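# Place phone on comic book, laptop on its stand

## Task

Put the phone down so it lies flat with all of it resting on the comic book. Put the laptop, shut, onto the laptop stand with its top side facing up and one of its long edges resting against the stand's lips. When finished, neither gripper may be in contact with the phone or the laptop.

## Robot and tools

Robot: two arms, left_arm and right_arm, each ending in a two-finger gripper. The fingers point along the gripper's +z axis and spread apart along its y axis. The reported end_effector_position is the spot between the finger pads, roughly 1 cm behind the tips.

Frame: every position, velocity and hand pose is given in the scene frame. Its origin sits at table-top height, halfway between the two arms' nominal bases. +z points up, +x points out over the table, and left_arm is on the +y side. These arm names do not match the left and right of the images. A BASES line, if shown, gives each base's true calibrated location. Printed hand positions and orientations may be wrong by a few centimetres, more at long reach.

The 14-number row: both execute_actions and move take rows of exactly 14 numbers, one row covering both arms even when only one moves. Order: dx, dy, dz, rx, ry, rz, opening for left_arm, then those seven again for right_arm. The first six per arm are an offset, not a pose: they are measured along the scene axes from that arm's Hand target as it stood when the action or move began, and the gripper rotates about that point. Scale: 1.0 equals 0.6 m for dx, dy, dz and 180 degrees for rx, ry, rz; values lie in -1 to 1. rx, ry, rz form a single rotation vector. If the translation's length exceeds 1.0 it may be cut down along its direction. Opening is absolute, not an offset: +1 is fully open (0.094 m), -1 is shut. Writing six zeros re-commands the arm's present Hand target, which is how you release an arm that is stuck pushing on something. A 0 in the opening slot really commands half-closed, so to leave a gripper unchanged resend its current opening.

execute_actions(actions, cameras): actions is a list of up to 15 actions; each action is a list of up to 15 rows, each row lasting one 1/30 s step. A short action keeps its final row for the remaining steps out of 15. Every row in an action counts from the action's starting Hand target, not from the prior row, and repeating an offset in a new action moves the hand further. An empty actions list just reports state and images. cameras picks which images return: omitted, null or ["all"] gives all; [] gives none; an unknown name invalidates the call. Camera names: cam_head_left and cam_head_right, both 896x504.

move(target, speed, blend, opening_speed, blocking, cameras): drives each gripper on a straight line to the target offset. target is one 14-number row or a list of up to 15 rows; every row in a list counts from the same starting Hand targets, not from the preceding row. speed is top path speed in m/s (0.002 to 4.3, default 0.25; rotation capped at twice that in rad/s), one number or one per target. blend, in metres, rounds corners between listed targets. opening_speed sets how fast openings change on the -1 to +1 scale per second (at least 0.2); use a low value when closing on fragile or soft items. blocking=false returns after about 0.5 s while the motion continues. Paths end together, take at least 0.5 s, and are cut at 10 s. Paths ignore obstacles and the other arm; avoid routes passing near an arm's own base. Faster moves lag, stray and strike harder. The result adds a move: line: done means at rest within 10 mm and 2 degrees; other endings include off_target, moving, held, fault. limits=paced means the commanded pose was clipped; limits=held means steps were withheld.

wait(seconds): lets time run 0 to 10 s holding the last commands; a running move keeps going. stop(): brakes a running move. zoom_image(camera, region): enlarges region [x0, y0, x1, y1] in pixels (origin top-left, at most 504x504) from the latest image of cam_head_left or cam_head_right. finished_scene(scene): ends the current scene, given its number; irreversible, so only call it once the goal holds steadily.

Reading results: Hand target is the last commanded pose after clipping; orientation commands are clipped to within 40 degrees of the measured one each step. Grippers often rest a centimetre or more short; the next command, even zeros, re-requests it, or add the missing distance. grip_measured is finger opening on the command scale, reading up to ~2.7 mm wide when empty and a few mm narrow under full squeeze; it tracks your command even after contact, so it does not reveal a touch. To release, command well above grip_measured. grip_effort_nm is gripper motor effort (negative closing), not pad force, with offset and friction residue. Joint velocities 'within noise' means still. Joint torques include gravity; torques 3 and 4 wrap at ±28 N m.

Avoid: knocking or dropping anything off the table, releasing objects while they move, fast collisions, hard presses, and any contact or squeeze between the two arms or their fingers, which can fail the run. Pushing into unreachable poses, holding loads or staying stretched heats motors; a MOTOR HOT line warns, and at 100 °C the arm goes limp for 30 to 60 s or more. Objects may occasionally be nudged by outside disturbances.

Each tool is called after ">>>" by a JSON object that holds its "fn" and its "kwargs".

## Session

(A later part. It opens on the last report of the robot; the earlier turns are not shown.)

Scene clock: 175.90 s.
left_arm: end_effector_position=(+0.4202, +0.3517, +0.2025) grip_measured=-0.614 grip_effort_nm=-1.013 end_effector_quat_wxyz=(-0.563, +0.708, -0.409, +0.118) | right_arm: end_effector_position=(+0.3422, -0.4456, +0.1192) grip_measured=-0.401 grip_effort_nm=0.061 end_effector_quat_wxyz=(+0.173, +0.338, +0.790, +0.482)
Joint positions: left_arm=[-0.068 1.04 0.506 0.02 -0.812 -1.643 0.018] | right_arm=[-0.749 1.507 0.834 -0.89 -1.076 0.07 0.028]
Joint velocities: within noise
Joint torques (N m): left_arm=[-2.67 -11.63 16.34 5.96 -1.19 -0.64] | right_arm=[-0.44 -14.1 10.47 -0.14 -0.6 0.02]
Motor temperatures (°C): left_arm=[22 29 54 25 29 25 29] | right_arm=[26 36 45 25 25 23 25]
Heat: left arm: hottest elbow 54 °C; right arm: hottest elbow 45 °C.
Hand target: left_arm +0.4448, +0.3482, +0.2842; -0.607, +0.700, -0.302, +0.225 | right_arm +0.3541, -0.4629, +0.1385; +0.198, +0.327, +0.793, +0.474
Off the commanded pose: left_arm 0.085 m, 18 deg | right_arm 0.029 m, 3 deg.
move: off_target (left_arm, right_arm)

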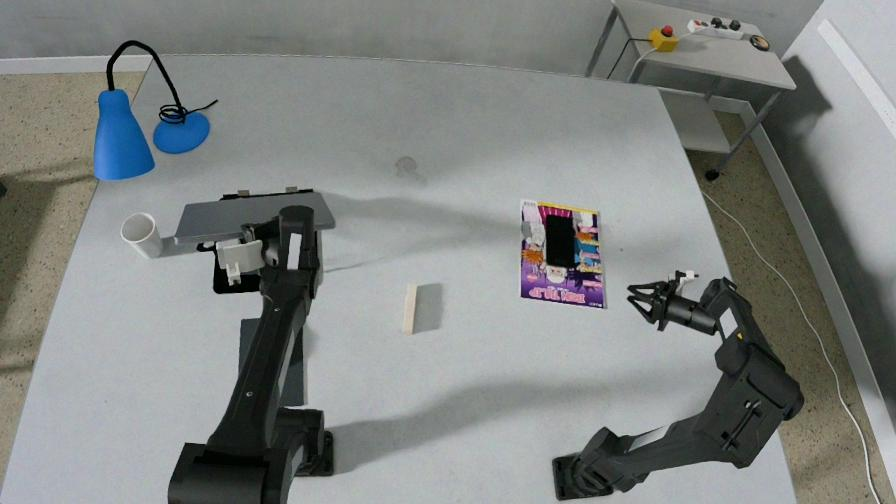

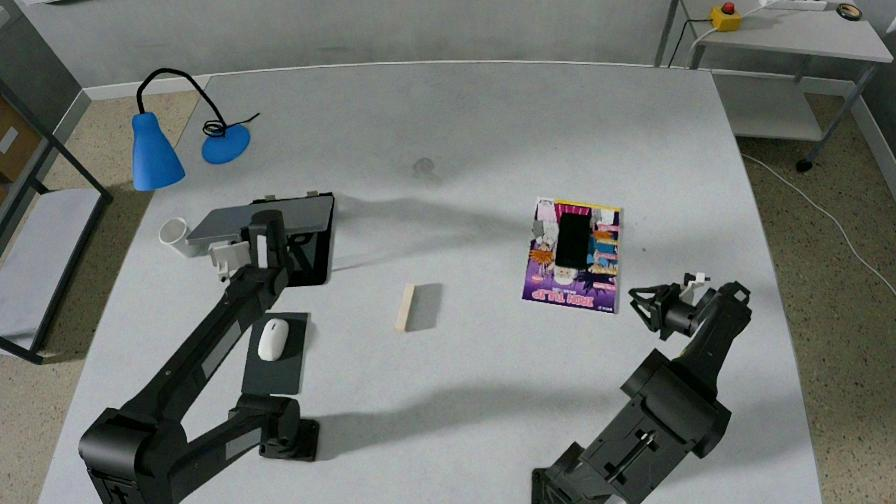

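>>> {"fn": "move", "kwargs": {"target": [0.01,-0.018,-0.1,-0.004,0.028,-0.005,-0.9,0,0,0,0,0,0,-0.4], "speed": 0.08}}

>>> {"fn": "zoom_image", "kwargs": {"camera": "cam_head_left", "region": [150, 150, 350, 320]}}

>>> {"fn": "zoom_image", "kwargs": {"camera": "cam_head_right", "region": [150, 150, 350, 320]}}

Scene clock: 184.63 s.
left_arm: end_effector_position=(+0.4301, +0.3442, +0.1695) grip_measured=-0.621 grip_effort_nm=-1.009 end_effector_quat_wxyz=(-0.555, +0.718, -0.402, +0.122) | right_arm: end_effector_position=(+0.3422, -0.4456, +0.1192) grip_measured=-0.401 grip_effort_nm=0.061 end_effector_quat_wxyz=(+0.173, +0.338, +0.790, +0.482)
Joint positions: left_arm=[-0.091 1.149 0.487 0.112 -0.827 -1.701 0.018] | right_arm=[-0.749 1.507 0.834 -0.89 -1.076 0.07 0.028]
Joint velocities: within noise
Joint torques (N m): left_arm=[-2.61 -11.22 13.14 5.01 -1.06 -0.39] | right_arm=[-0.44 -14.1 10.48 -0.14 -0.59 0.02]
Motor temperatures (°C): left_arm=[22 29 53 25 29 25 29] | right_arm=[26 36 45 25 25 23 25]
Heat: left arm: hottest elbow 53 °C; right arm: hottest elbow 45 °C.
Hand target: left_arm +0.4508, +0.3374, +0.2241; -0.586, +0.711, -0.333, +0.201 | right_arm +0.3541, -0.4629, +0.1385; +0.198, +0.327, +0.793, +0.474
Off the commanded pose: left_arm 0.059 m, 13 deg | right_arm 0.029 m, 3 deg.
move: off_target (left_arm, right_arm)

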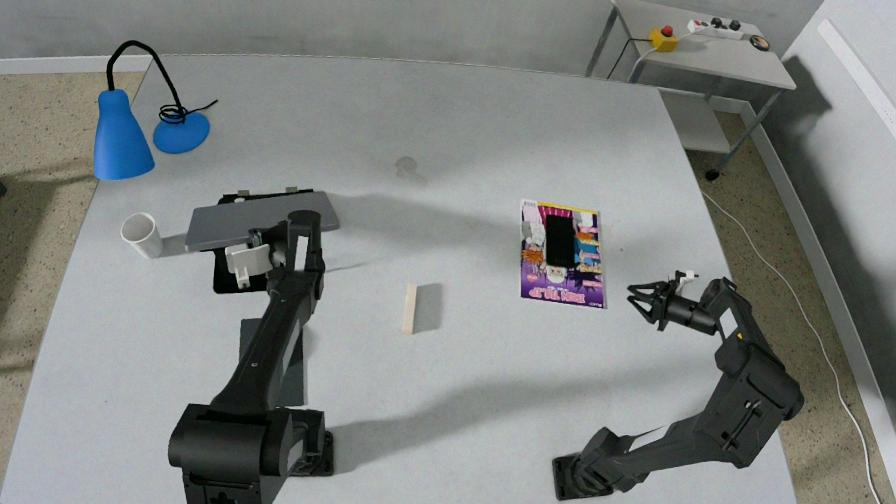

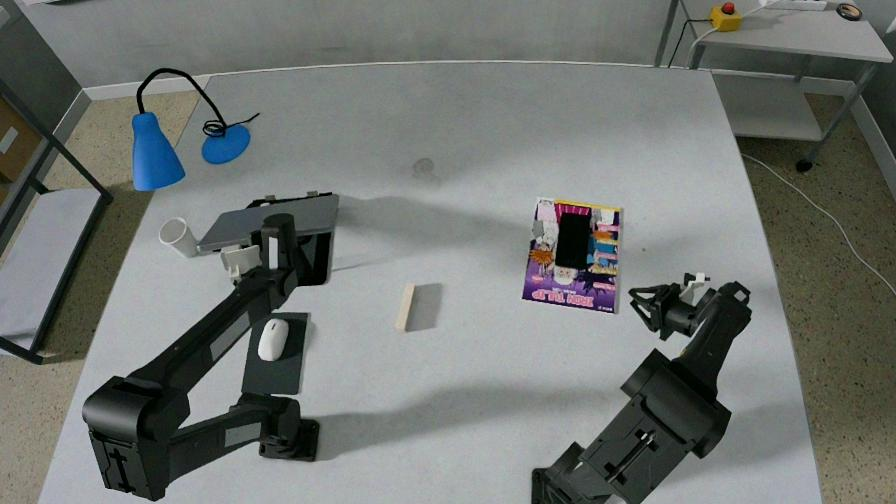

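Scaled by 2.520.

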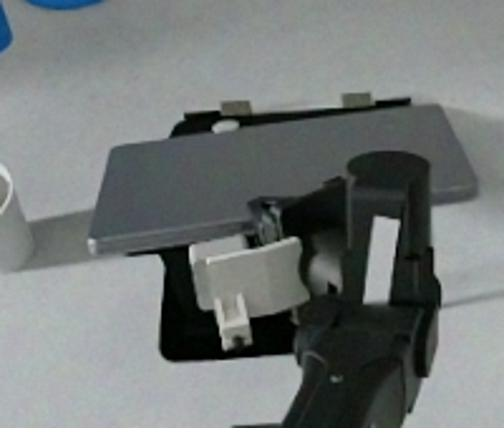

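Scaled by 2.520.

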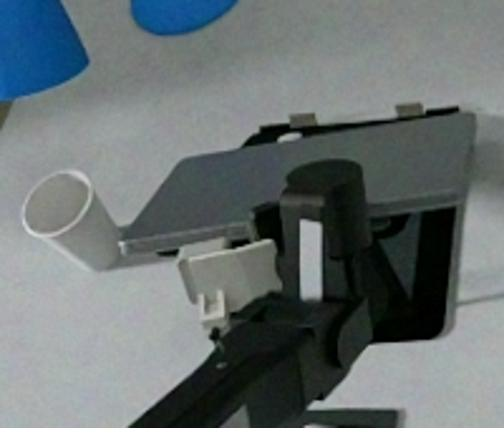

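>>> {"fn": "move", "kwargs": {"target": [0.055,0.0,-0.075,-0.004,0.025,-0.017,-0.9,0,0,0,0,0,0,-0.4], "speed": 0.08}}

>>> {"fn": "zoom_image", "kwargs": {"camera": "cam_head_left", "region": [150, 150, 350, 320]}}

>>> {"fn": "zoom_image", "kwargs": {"camera": "cam_head_right", "region": [150, 150, 350, 320]}}

Scene clock: 193.13 s.
left_arm: end_effector_position=(+0.4575, +0.3371, +0.1631) grip_measured=-0.623 grip_effort_nm=-1.009 end_effector_quat_wxyz=(-0.557, +0.705, -0.412, +0.151) | right_arm: end_effector_position=(+0.3422, -0.4456, +0.1192) grip_measured=-0.401 grip_effort_nm=0.056 end_effector_quat_wxyz=(+0.173, +0.338, +0.790, +0.482)
Joint positions: left_arm=[-0.089 1.239 0.505 0.247 -0.777 -1.659 0.018] | right_arm=[-0.749 1.507 0.834 -0.89 -1.076 0.07 0.028]
Joint velocities: within noise
Joint torques (N m): left_arm=[-1.32 -4.54 13.67 3.34 -0.01 -0.56] | right_arm=[-0.38 -14.1 10.47 -0.17 -0.6 0.03]
Motor temperatures (°C): left_arm=[22 29 51 25 29 24 29] | right_arm=[26 36 45 25 25 23 25]
Heat: left arm: hottest elbow 51 °C; right arm: hottest elbow 45 °C.
Hand target: left_arm +0.4839, +0.3374, +0.1792; -0.563, +0.713, -0.373, +0.190 | right_arm +0.3541, -0.4628, +0.1385; +0.198, +0.327, +0.793, +0.474
Off the commanded pose: left_arm 0.031 m, 7 deg | right_arm 0.029 m, 3 deg.
move: off_target (left_arm, right_arm)

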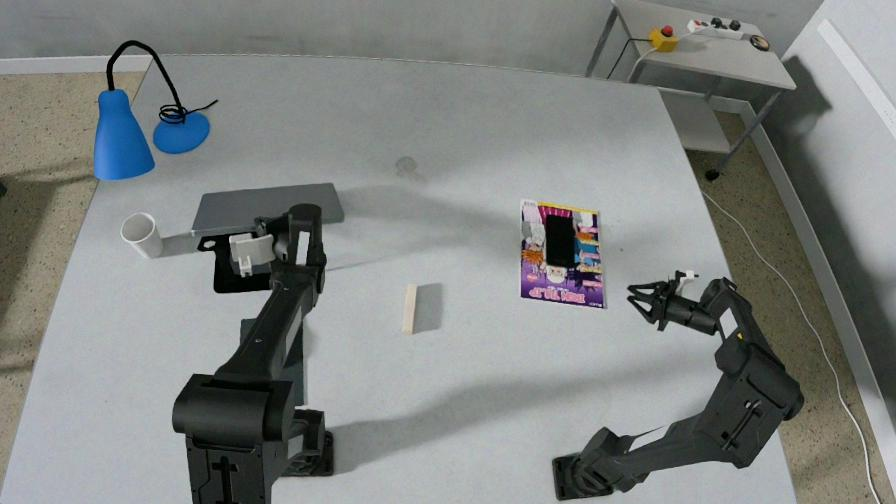

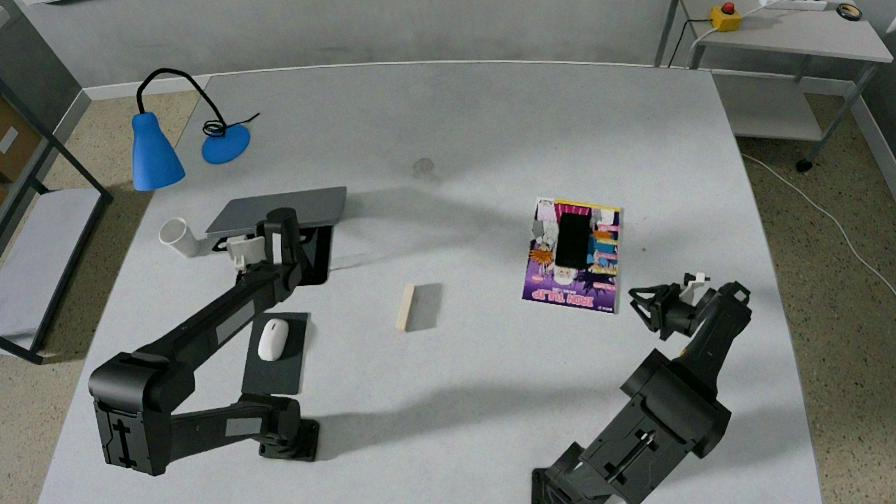

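Scaled by 2.520.

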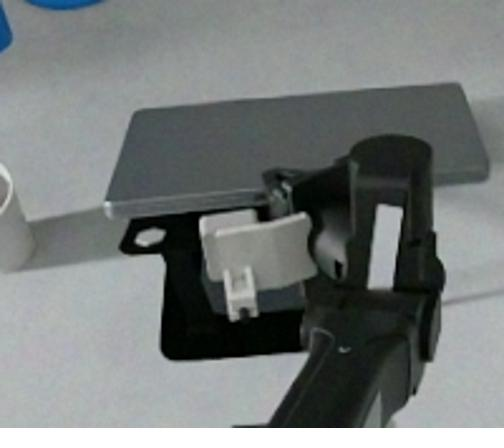

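Scaled by 2.520.

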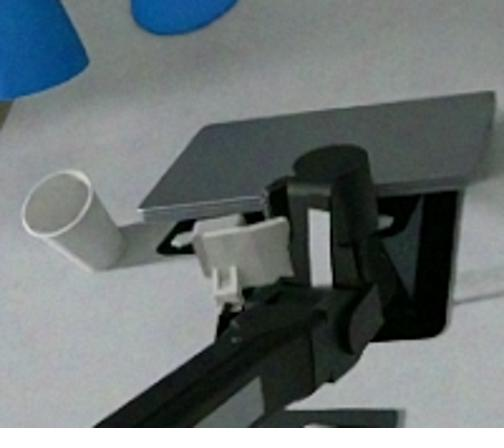

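>>> {"fn": "move", "kwargs": {"target": [-0.015,0.0,-0.055,-0.004,0.03,-0.008,-0.9,0,0,0,0,0,0,-0.4], "speed": 0.06}}

>>> {"fn": "zoom_image", "kwargs": {"camera": "cam_head_left", "region": [150, 150, 350, 320]}}

>>> {"fn": "zoom_image", "kwargs": {"camera": "cam_head_right", "region": [150, 150, 350, 320]}}

Scene clock: 199.73 s.
left_arm: end_effector_position=(+0.4596, +0.3359, +0.1616) grip_measured=-0.623 grip_effort_nm=-1.009 end_effector_quat_wxyz=(-0.552, +0.702, -0.421, +0.155) | right_arm: end_effector_position=(+0.3422, -0.4456, +0.1192) grip_measured=-0.401 grip_effort_nm=0.056 end_effector_quat_wxyz=(+0.173, +0.338, +0.790, +0.482)
Joint positions: left_arm=[-0.084 1.239 0.505 0.247 -0.75 -1.65 0.018] | right_arm=[-0.749 1.507 0.834 -0.89 -1.076 0.07 0.028]
Joint velocities: within noise
Joint torques (N m): left_arm=[-0.5 -2.32 11.4 2.02 0.4 -0.56] | right_arm=[-0.44 -14.1 10.48 -0.16 -0.6 0.02]
Motor temperatures (°C): left_arm=[22 28 50 25 29 24 29] | right_arm=[26 36 45 25 25 23 25]
Heat: left arm: hottest elbow 50 °C; right arm: hottest elbow 45 °C.
Hand target: left_arm +0.4749, +0.3374, +0.1461; -0.538, +0.719, -0.407, +0.166 | right_arm +0.3541, -0.4628, +0.1385; +0.198, +0.327, +0.793, +0.474
Off the commanded pose: left_arm 0.022 m, 3 deg | right_arm 0.029 m, 3 deg.
move: off_target (left_arm, right_arm)

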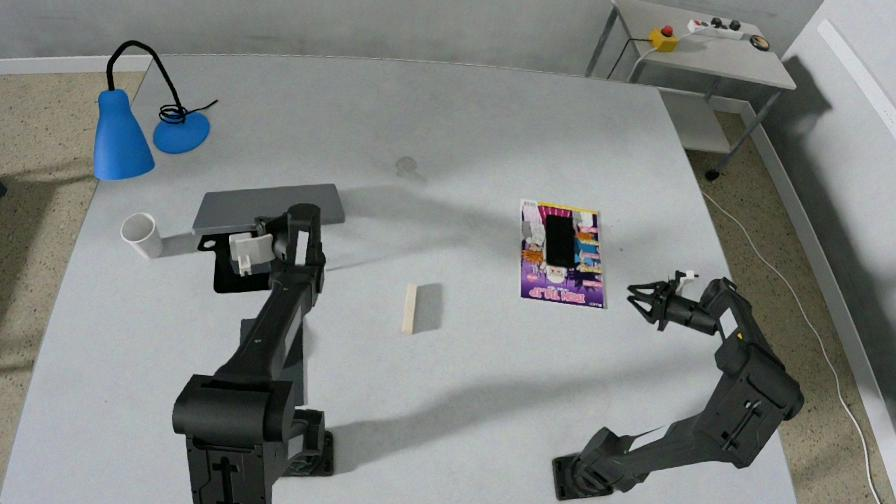

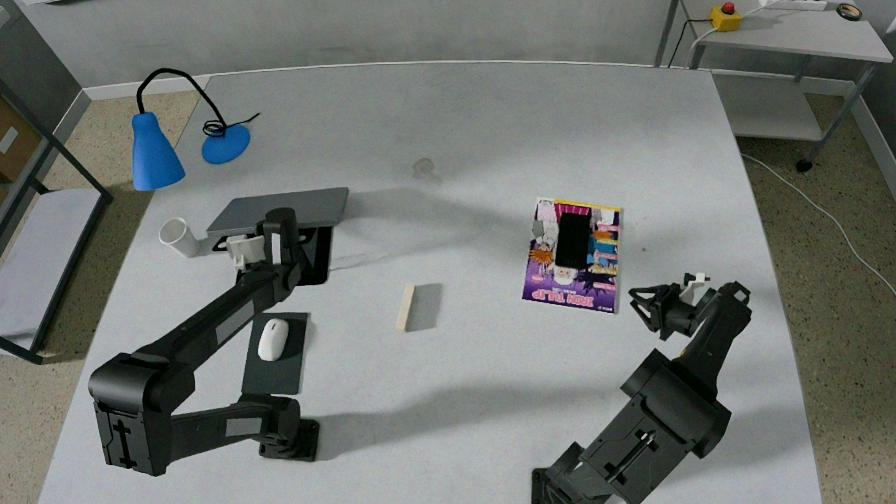

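Scaled by 2.520.

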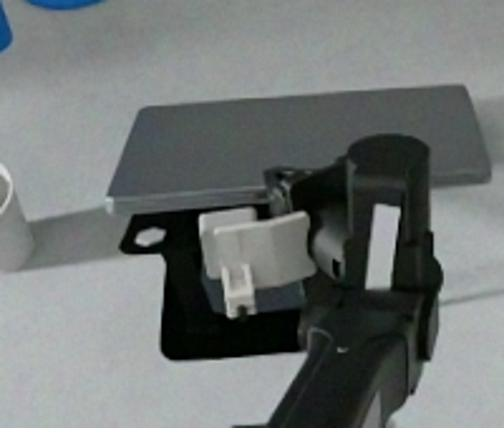

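Scaled by 2.520.

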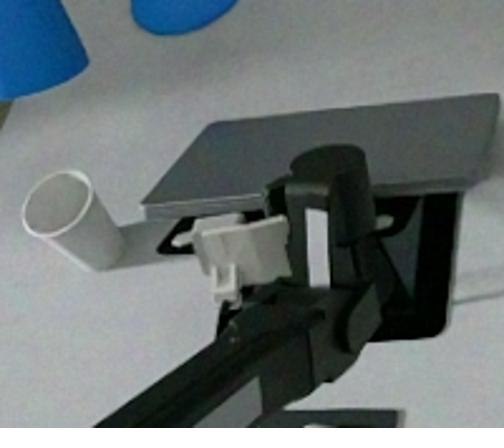

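>>> {"fn": "execute_actions", "kwargs": {"actions": []}}

>>> {"fn": "zoom_image", "kwargs": {"camera": "cam_head_left", "region": [150, 150, 350, 320]}}

>>> {"fn": "zoom_image", "kwargs": {"camera": "cam_head_right", "region": [150, 150, 350, 320]}}

Scene clock: 208.13 s.
left_arm: end_effector_position=(+0.4596, +0.3359, +0.1616) grip_measured=-0.623 grip_effort_nm=-1.004 end_effector_quat_wxyz=(-0.552, +0.702, -0.421, +0.155) | right_arm: end_effector_position=(+0.3422, -0.4456, +0.1192) grip_measured=-0.401 grip_effort_nm=0.051 end_effector_quat_wxyz=(+0.173, +0.338, +0.790, +0.482)
Joint positions: left_arm=[-0.084 1.239 0.505 0.247 -0.75 -1.65 0.018] | right_arm=[-0.749 1.507 0.834 -0.89 -1.076 0.07 0.028]
Joint velocities: within noise
Joint torques (N m): left_arm=[-1.03 -3.08 11.41 2.07 0.38 -0.59] | right_arm=[-0.44 -14.1 10.47 -0.17 -0.59 0.02]
Motor temperatures (°C): left_arm=[22 28 49 25 28 24 29] | right_arm=[26 36 45 25 25 23 25]
Heat: left arm: hottest elbow 49 °C; right arm: hottest elbow 45 °C.
Hand target: left_arm +0.4749, +0.3374, +0.1462; -0.538, +0.720, -0.407, +0.166 | right_arm +0.3541, -0.4628, +0.1385; +0.198, +0.327, +0.793, +0.474
Tool commands: left_gripper/opening=-0.9 right_gripper/opening=-0.4
Off the commanded pose: left_arm 0.022 m, 3 deg | right_arm 0.029 m, 3 deg.

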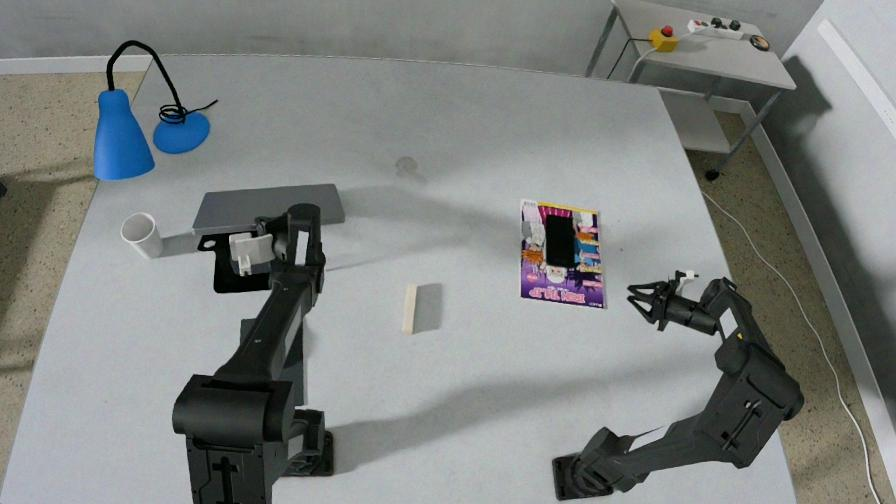

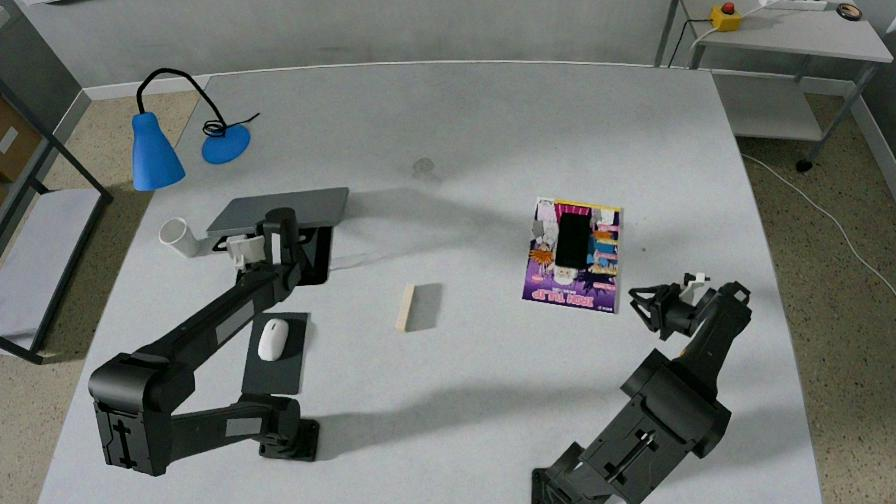

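Scaled by 2.520.

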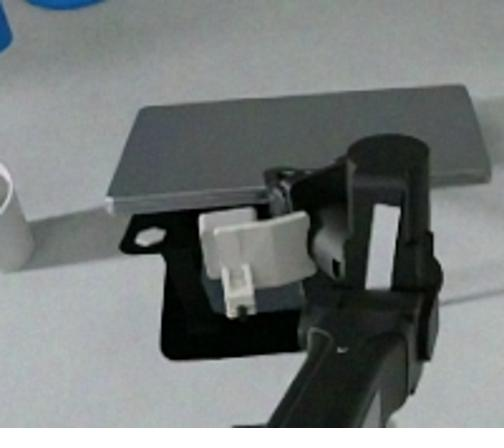

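Scaled by 2.520.

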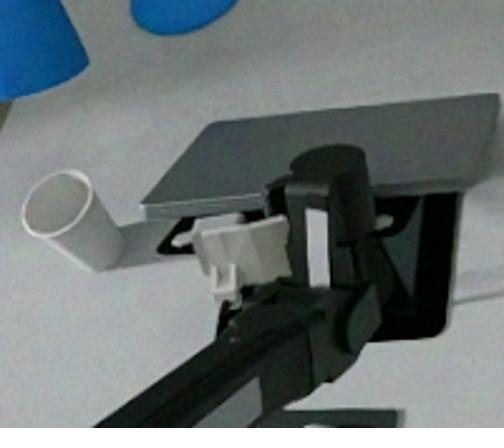

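>>> {"fn": "move", "kwargs": {"target": [0,0,0,0,0,0,0.2,0,0,0,0,0,0,-0.4], "opening_speed": 0.22}}

>>> {"fn": "zoom_image", "kwargs": {"camera": "cam_head_left", "region": [150, 150, 350, 320]}}

>>> {"fn": "zoom_image", "kwargs": {"camera": "cam_head_right", "region": [150, 150, 350, 320]}}

Scene clock: 219.17 s.
left_arm: end_effector_position=(+0.4766, +0.3351, +0.1679) grip_measured=-0.063 grip_effort_nm=1.272 end_effector_quat_wxyz=(-0.561, +0.690, -0.430, +0.155) | right_arm: end_effector_position=(+0.3422, -0.4456, +0.1192) grip_measured=-0.401 grip_effort_nm=0.056 end_effector_quat_wxyz=(+0.173, +0.338, +0.790, +0.482)
Joint positions: left_arm=[-0.081 1.277 0.54 0.282 -0.742 -1.602 0.044] | right_arm=[-0.749 1.507 0.834 -0.89 -1.076 0.07 0.028]
Joint velocities: within noise
Joint torques (N m): left_arm=[-0.97 -5.83 8.44 1.07 0.03 -1.02] | right_arm=[-0.44 -14.15 10.5 -0.17 -0.59 0.02]
Motor temperatures (°C): left_arm=[22 28 47 24 28 25 29] | right_arm=[26 36 46 25 25 23 25]
Heat: left arm: hottest elbow 47 °C; right arm: hottest elbow 46 °C.
Hand target: left_arm +0.4749, +0.3374, +0.1462; -0.538, +0.719, -0.407, +0.166 | right_arm +0.3541, -0.4628, +0.1385; +0.198, +0.327, +0.793, +0.474
Off the commanded pose: left_arm 0.022 m, 5 deg | right_arm 0.029 m, 3 deg.
move: off_target (left_arm, right_arm)

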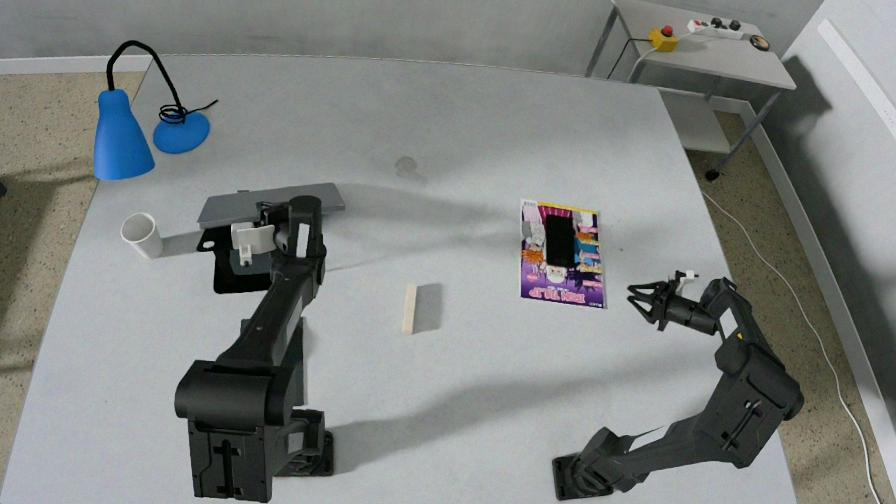

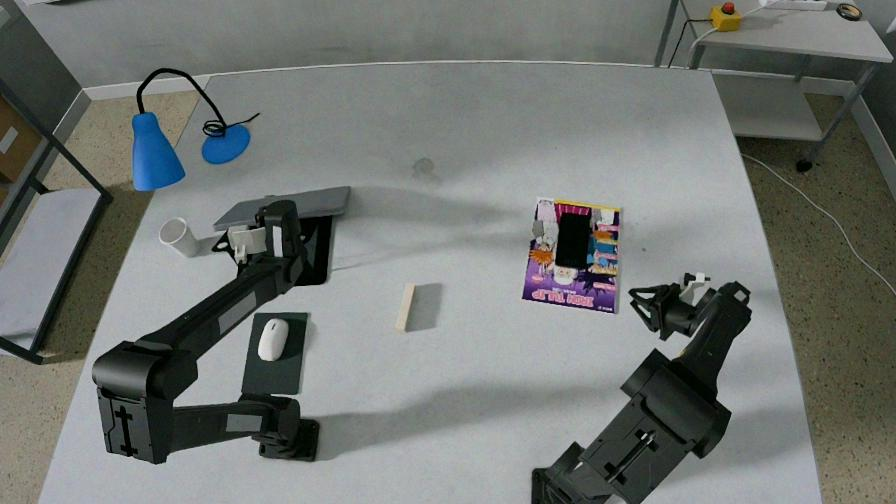

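Scaled by 2.520.

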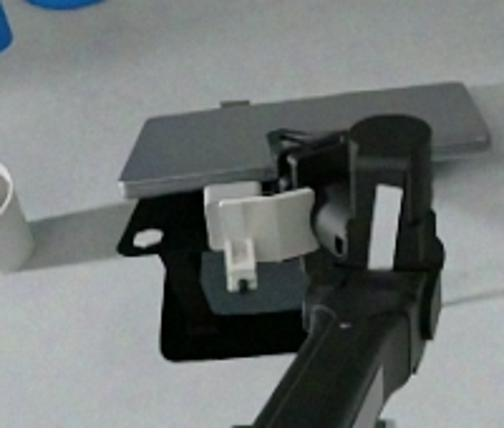

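Scaled by 2.520.

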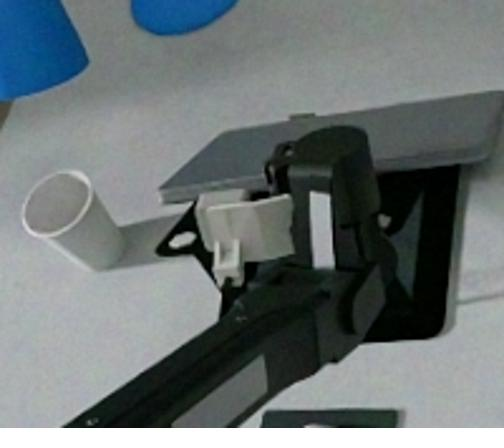

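>>> {"fn": "zoom_image", "kwargs": {"camera": "cam_head_left", "region": [190, 170, 270, 240]}}

>>> {"fn": "zoom_image", "kwargs": {"camera": "cam_head_left", "region": [270, 170, 350, 240]}}

>>> {"fn": "zoom_image", "kwargs": {"camera": "cam_head_right", "region": [200, 170, 280, 240]}}

>>> {"fn": "zoom_image", "kwargs": {"camera": "cam_head_right", "region": [280, 170, 360, 240]}}

Scaled by 6.300.

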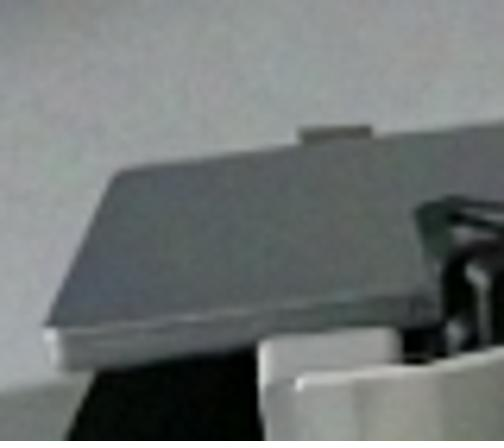

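Scaled by 6.300.

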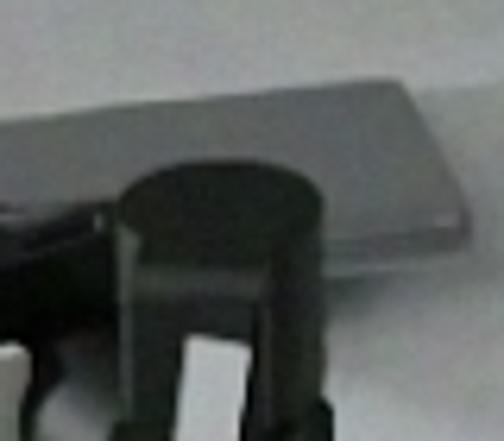

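Scaled by 6.300.

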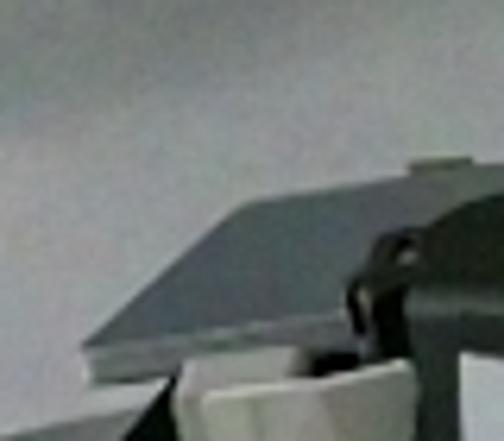

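Scaled by 6.300.

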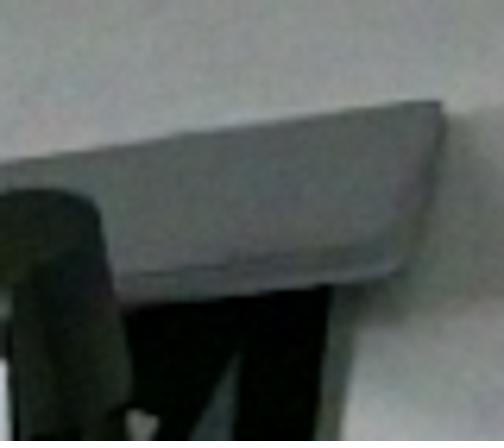

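>>> {"fn": "move", "kwargs": {"target": [[0,0,0.02,0,0,0,-0.08,0,0,0,0,0,0,-0.4],[-0.13,-0.05,0.09,0,0,0,-0.08,0,0,0,0,0,0,-0.4]], "speed": 0.06}}

>>> {"fn": "zoom_image", "kwargs": {"camera": "cam_head_left", "region": [150, 150, 350, 320]}}

>>> {"fn": "zoom_image", "kwargs": {"camera": "cam_head_right", "region": [150, 150, 350, 320]}}

Scene clock: 237.80 s.
left_arm: end_effector_position=(+0.3941, +0.3141, +0.1759) grip_measured=-0.096 grip_effort_nm=0.901 end_effector_quat_wxyz=(-0.534, +0.710, -0.442, +0.122) | right_arm: end_effector_position=(+0.3422, -0.4456, +0.1192) grip_measured=-0.401 grip_effort_nm=0.056 end_effector_quat_wxyz=(+0.173, +0.338, +0.790, +0.482)
Joint positions: left_arm=[-0.186 0.98 0.447 -0.108 -0.84 -1.745 0.042] | right_arm=[-0.749 1.507 0.834 -0.89 -1.076 0.07 0.028]
Joint velocities: within noise
Joint torques (N m): left_arm=[-2.9 -9.58 11.51 1.22 -0.36 -0.53] | right_arm=[-0.44 -14.1 10.47 -0.13 -0.6 0.02]
Motor temperatures (°C): left_arm=[22 27 44 24 28 25 30] | right_arm=[26 36 46 25 25 23 25]
Heat: left arm: hottest elbow 44 °C; right arm: hottest elbow 46 °C.
Hand target: left_arm +0.3969, +0.3075, +0.2002; -0.538, +0.720, -0.407, +0.166 | right_arm +0.3541, -0.4628, +0.1385; +0.198, +0.327, +0.793, +0.474
Off the commanded pose: left_arm 0.025 m, 7 deg | right_arm 0.029 m, 3 deg.
move: off_target (left_arm, right_arm)

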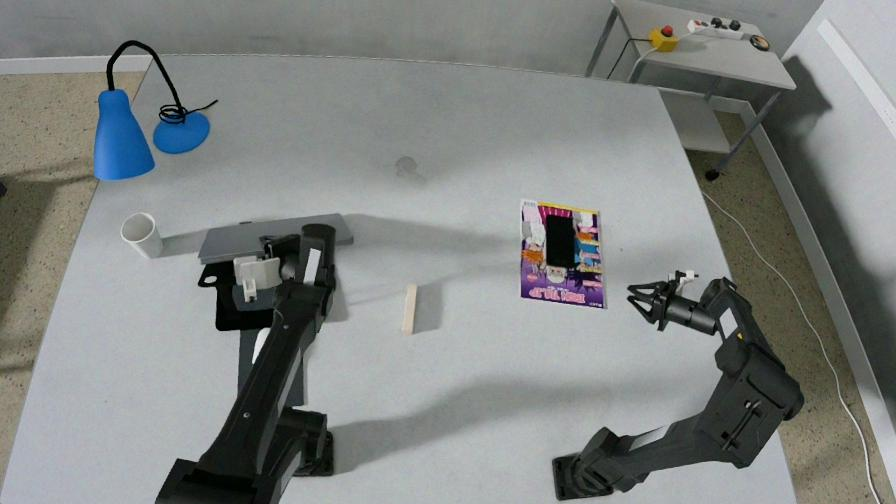

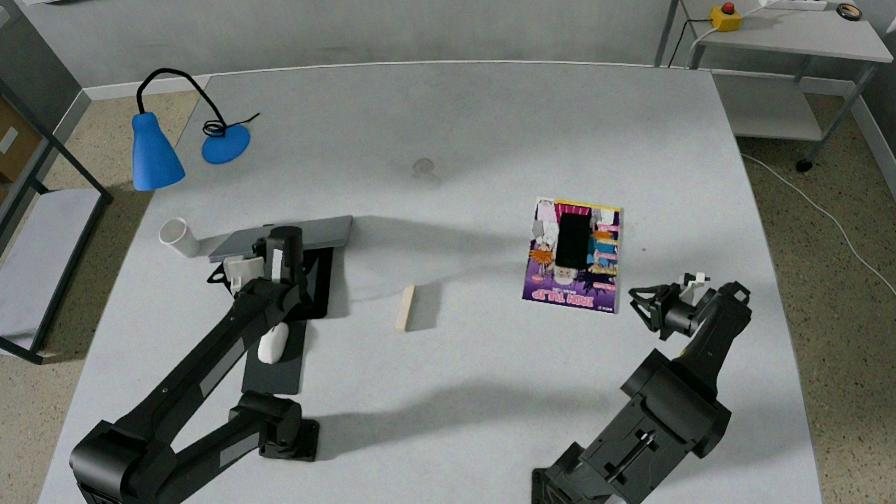

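Scaled by 2.520.

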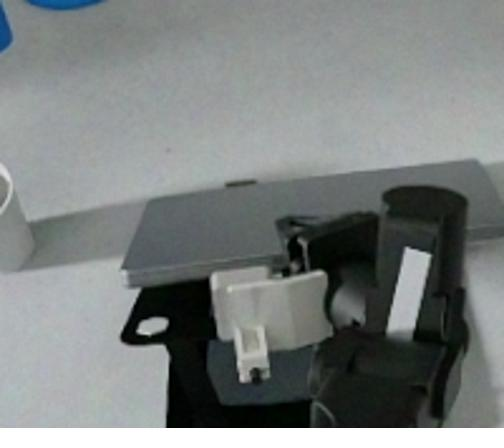

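Scaled by 2.520.

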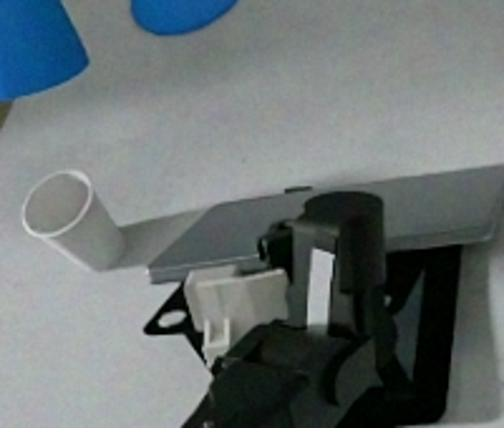

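>>> {"fn": "move", "kwargs": {"target": [0.005,0,0.035,0,0,0,-0.08,0,0,0,0,0,0,-0.4], "speed": 0.06}}

>>> {"fn": "zoom_image", "kwargs": {"camera": "cam_head_left", "region": [180, 190, 360, 340]}}

>>> {"fn": "zoom_image", "kwargs": {"camera": "cam_head_right", "region": [180, 190, 360, 340]}}

Scene clock: 244.60 s.
left_arm: end_effector_position=(+0.3850, +0.3140, +0.1781) grip_measured=-0.096 grip_effort_nm=0.906 end_effector_quat_wxyz=(-0.528, +0.711, -0.450, +0.114) | right_arm: end_effector_position=(+0.3422, -0.4456, +0.1192) grip_measured=-0.401 grip_effort_nm=0.056 end_effector_quat_wxyz=(+0.173, +0.338, +0.790, +0.482)
Joint positions: left_arm=[-0.19 0.941 0.447 -0.176 -0.838 -1.751 0.042] | right_arm=[-0.749 1.507 0.834 -0.89 -1.076 0.07 0.028]
Joint velocities: within noise
Joint torques (N m): left_arm=[-3.19 -8.41 15.88 0.77 -0.37 -0.43] | right_arm=[-0.44 -14.1 10.47 -0.16 -0.6 0.02]
Motor temperatures (°C): left_arm=[22 27 44 24 28 25 29] | right_arm=[26 36 46 25 25 23 25]
Heat: left arm: hottest elbow 44 °C; right arm: hottest elbow 46 °C.
Hand target: left_arm +0.3999, +0.3074, +0.2211; -0.538, +0.720, -0.407, +0.166 | right_arm +0.3541, -0.4628, +0.1385; +0.198, +0.327, +0.793, +0.474
Off the commanded pose: left_arm 0.046 m, 8 deg | right_arm 0.029 m, 3 deg.
move: off_target (left_arm, right_arm)

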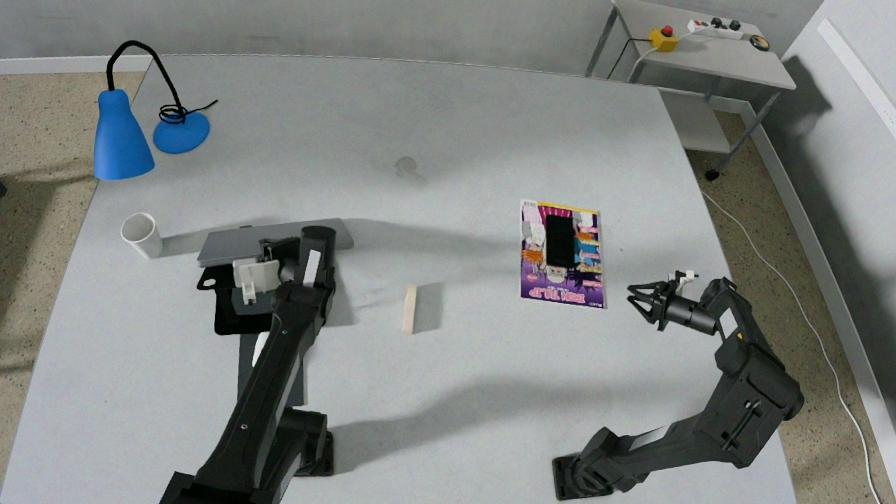

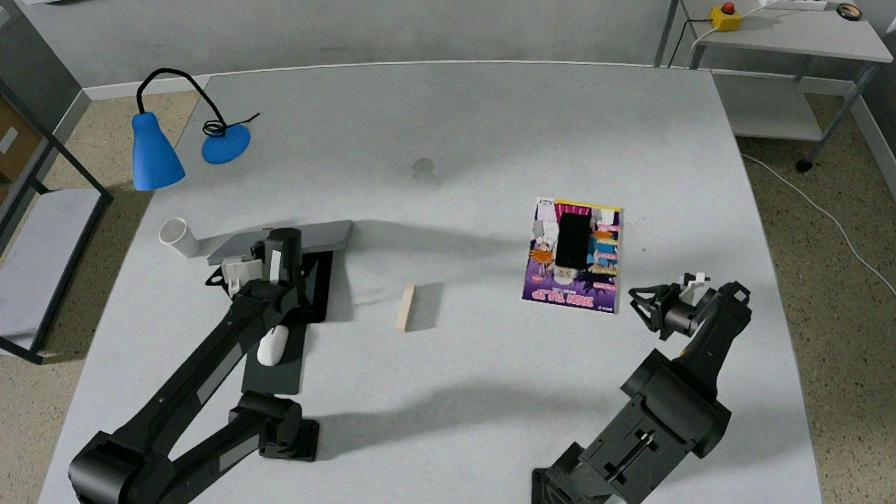

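Scaled by 2.800.

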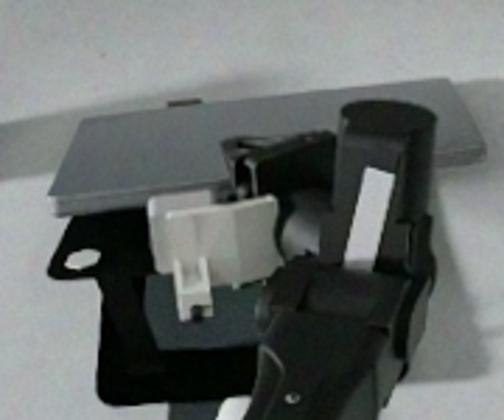

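Scaled by 2.800.

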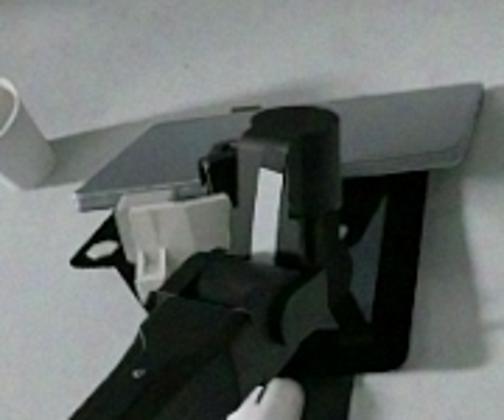

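>>> {"fn": "move", "kwargs": {"target": [0,0,0,0,0,0,-0.35,0,0,0,0,0,0,-0.4], "opening_speed": 0.3}}

>>> {"fn": "zoom_image", "kwargs": {"camera": "cam_head_left", "region": [240, 200, 350, 290]}}

>>> {"fn": "zoom_image", "kwargs": {"camera": "cam_head_right", "region": [200, 200, 340, 330]}}

Scene clock: 267.43 s.
left_arm: end_effector_position=(+0.3806, +0.3141, +0.1746) grip_measured=-0.346 grip_effort_nm=-0.139 end_effector_quat_wxyz=(-0.519, +0.723, -0.440, +0.118) | right_arm: end_effector_position=(+0.3422, -0.4456, +0.1192) grip_measured=-0.401 grip_effort_nm=0.061 end_effector_quat_wxyz=(+0.173, +0.338, +0.790, +0.482)
Joint positions: left_arm=[-0.19 0.933 0.447 -0.214 -0.832 -1.804 0.031] | right_arm=[-0.749 1.507 0.834 -0.89 -1.076 0.07 0.028]
Joint velocities: within noise
Joint torques (N m): left_arm=[-1.9 -8.18 16.09 2.09 -0.71 0.01] | right_arm=[-0.38 -14.15 10.48 -0.17 -0.59 0.02]
Motor temperatures (°C): left_arm=[22 27 45 24 28 25 29] | right_arm=[26 36 46 25 25 23 25]
Heat: left arm: hottest elbow 45 °C; right arm: hottest elbow 46 °C.
Hand target: left_arm +0.3999, +0.3074, +0.2212; -0.538, +0.720, -0.407, +0.166 | right_arm +0.3541, -0.4628, +0.1385; +0.198, +0.327, +0.793, +0.474
Off the commanded pose: left_arm 0.051 m, 7 deg | right_arm 0.029 m, 3 deg.
move: off_target (left_arm, right_arm)

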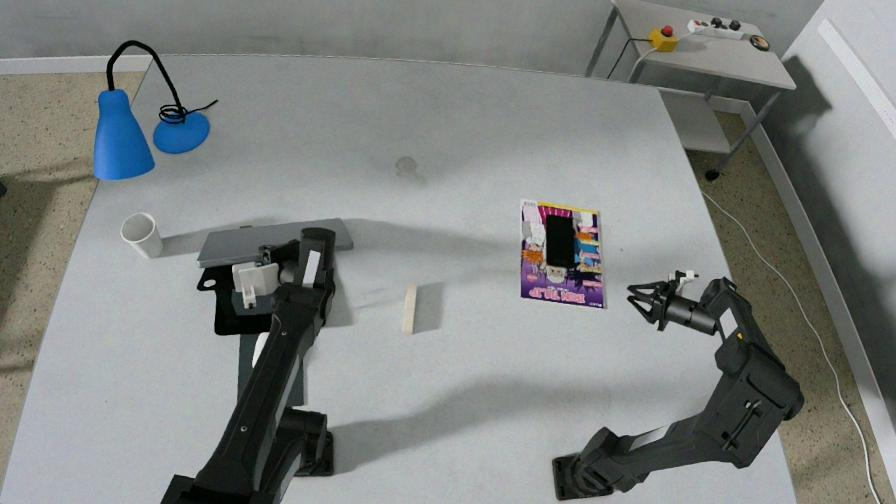

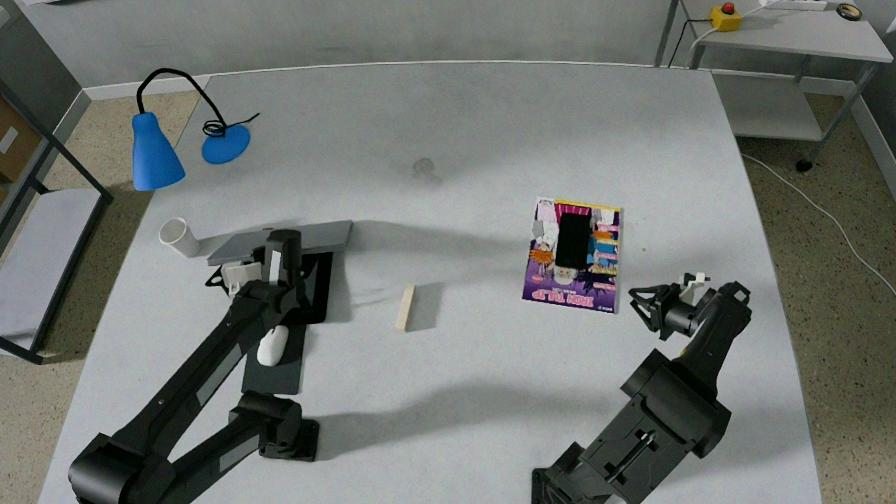

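Scaled by 4.582.

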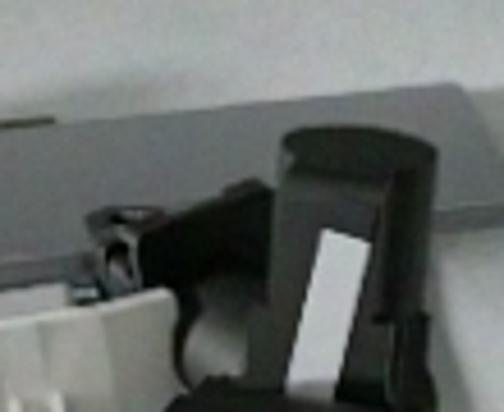

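Scaled by 3.600.

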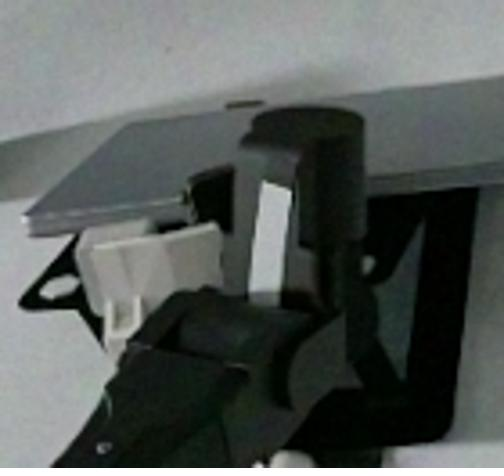

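>>> {"fn": "move", "kwargs": {"target": [0.01,0,0.04,0,0,0,-0.35,0,0,0,0,0,0,-0.4], "speed": 0.08}}

>>> {"fn": "zoom_image", "kwargs": {"camera": "cam_head_left", "region": [180, 190, 360, 340]}}

>>> {"fn": "zoom_image", "kwargs": {"camera": "cam_head_right", "region": [180, 190, 360, 340]}}

Scene clock: 277.30 s.
left_arm: end_effector_position=(+0.3872, +0.3137, +0.2136) grip_measured=-0.348 grip_effort_nm=-0.085 end_effector_quat_wxyz=(-0.529, +0.722, -0.424, +0.138) | right_arm: end_effector_position=(+0.3422, -0.4456, +0.1192) grip_measured=-0.401 grip_effort_nm=0.056 end_effector_quat_wxyz=(+0.173, +0.338, +0.790, +0.482)
Joint positions: left_arm=[-0.19 0.882 0.51 -0.272 -0.838 -1.804 0.031] | right_arm=[-0.749 1.507 0.834 -0.89 -1.076 0.07 0.028]
Joint velocities: within noise
Joint torques (N m): left_arm=[-3.02 -4.89 16.55 1.42 -0.41 0] | right_arm=[-0.5 -14.1 10.48 -0.16 -0.6 0.03]
Motor temperatures (°C): left_arm=[22 27 45 24 28 24 29] | right_arm=[26 36 46 25 25 23 25]
Heat: left arm: hottest elbow 45 °C; right arm: hottest elbow 46 °C.
Hand target: left_arm +0.4058, +0.3074, +0.2451; -0.538, +0.719, -0.407, +0.166 | right_arm +0.3541, -0.4628, +0.1385; +0.198, +0.327, +0.793, +0.474
Off the commanded pose: left_arm 0.037 m, 4 deg | right_arm 0.029 m, 3 deg.
move: off_target (left_arm, right_arm)

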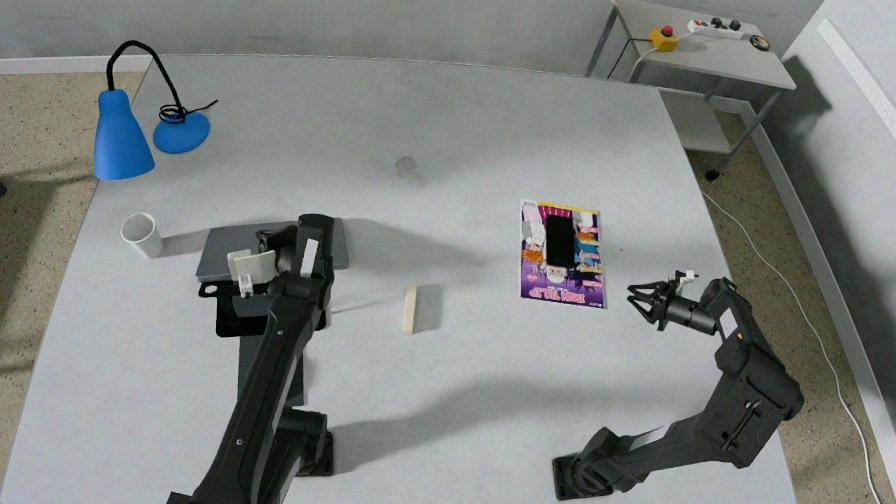

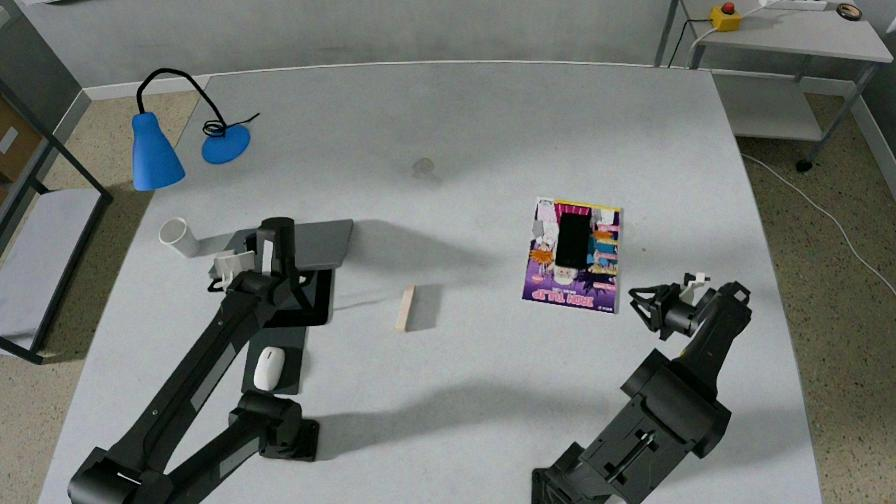

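Scaled by 2.800.

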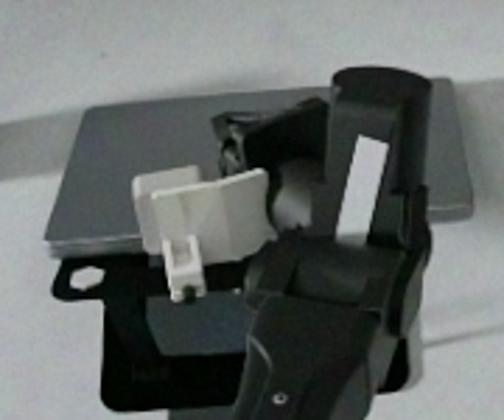

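Scaled by 2.800.

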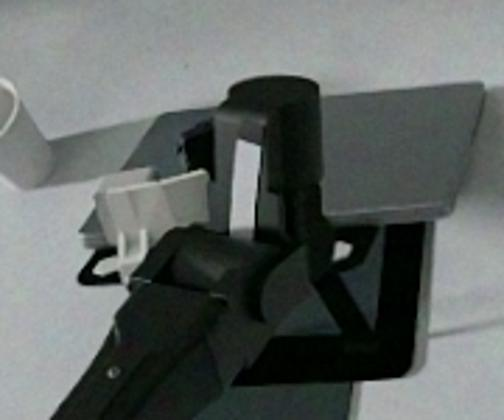

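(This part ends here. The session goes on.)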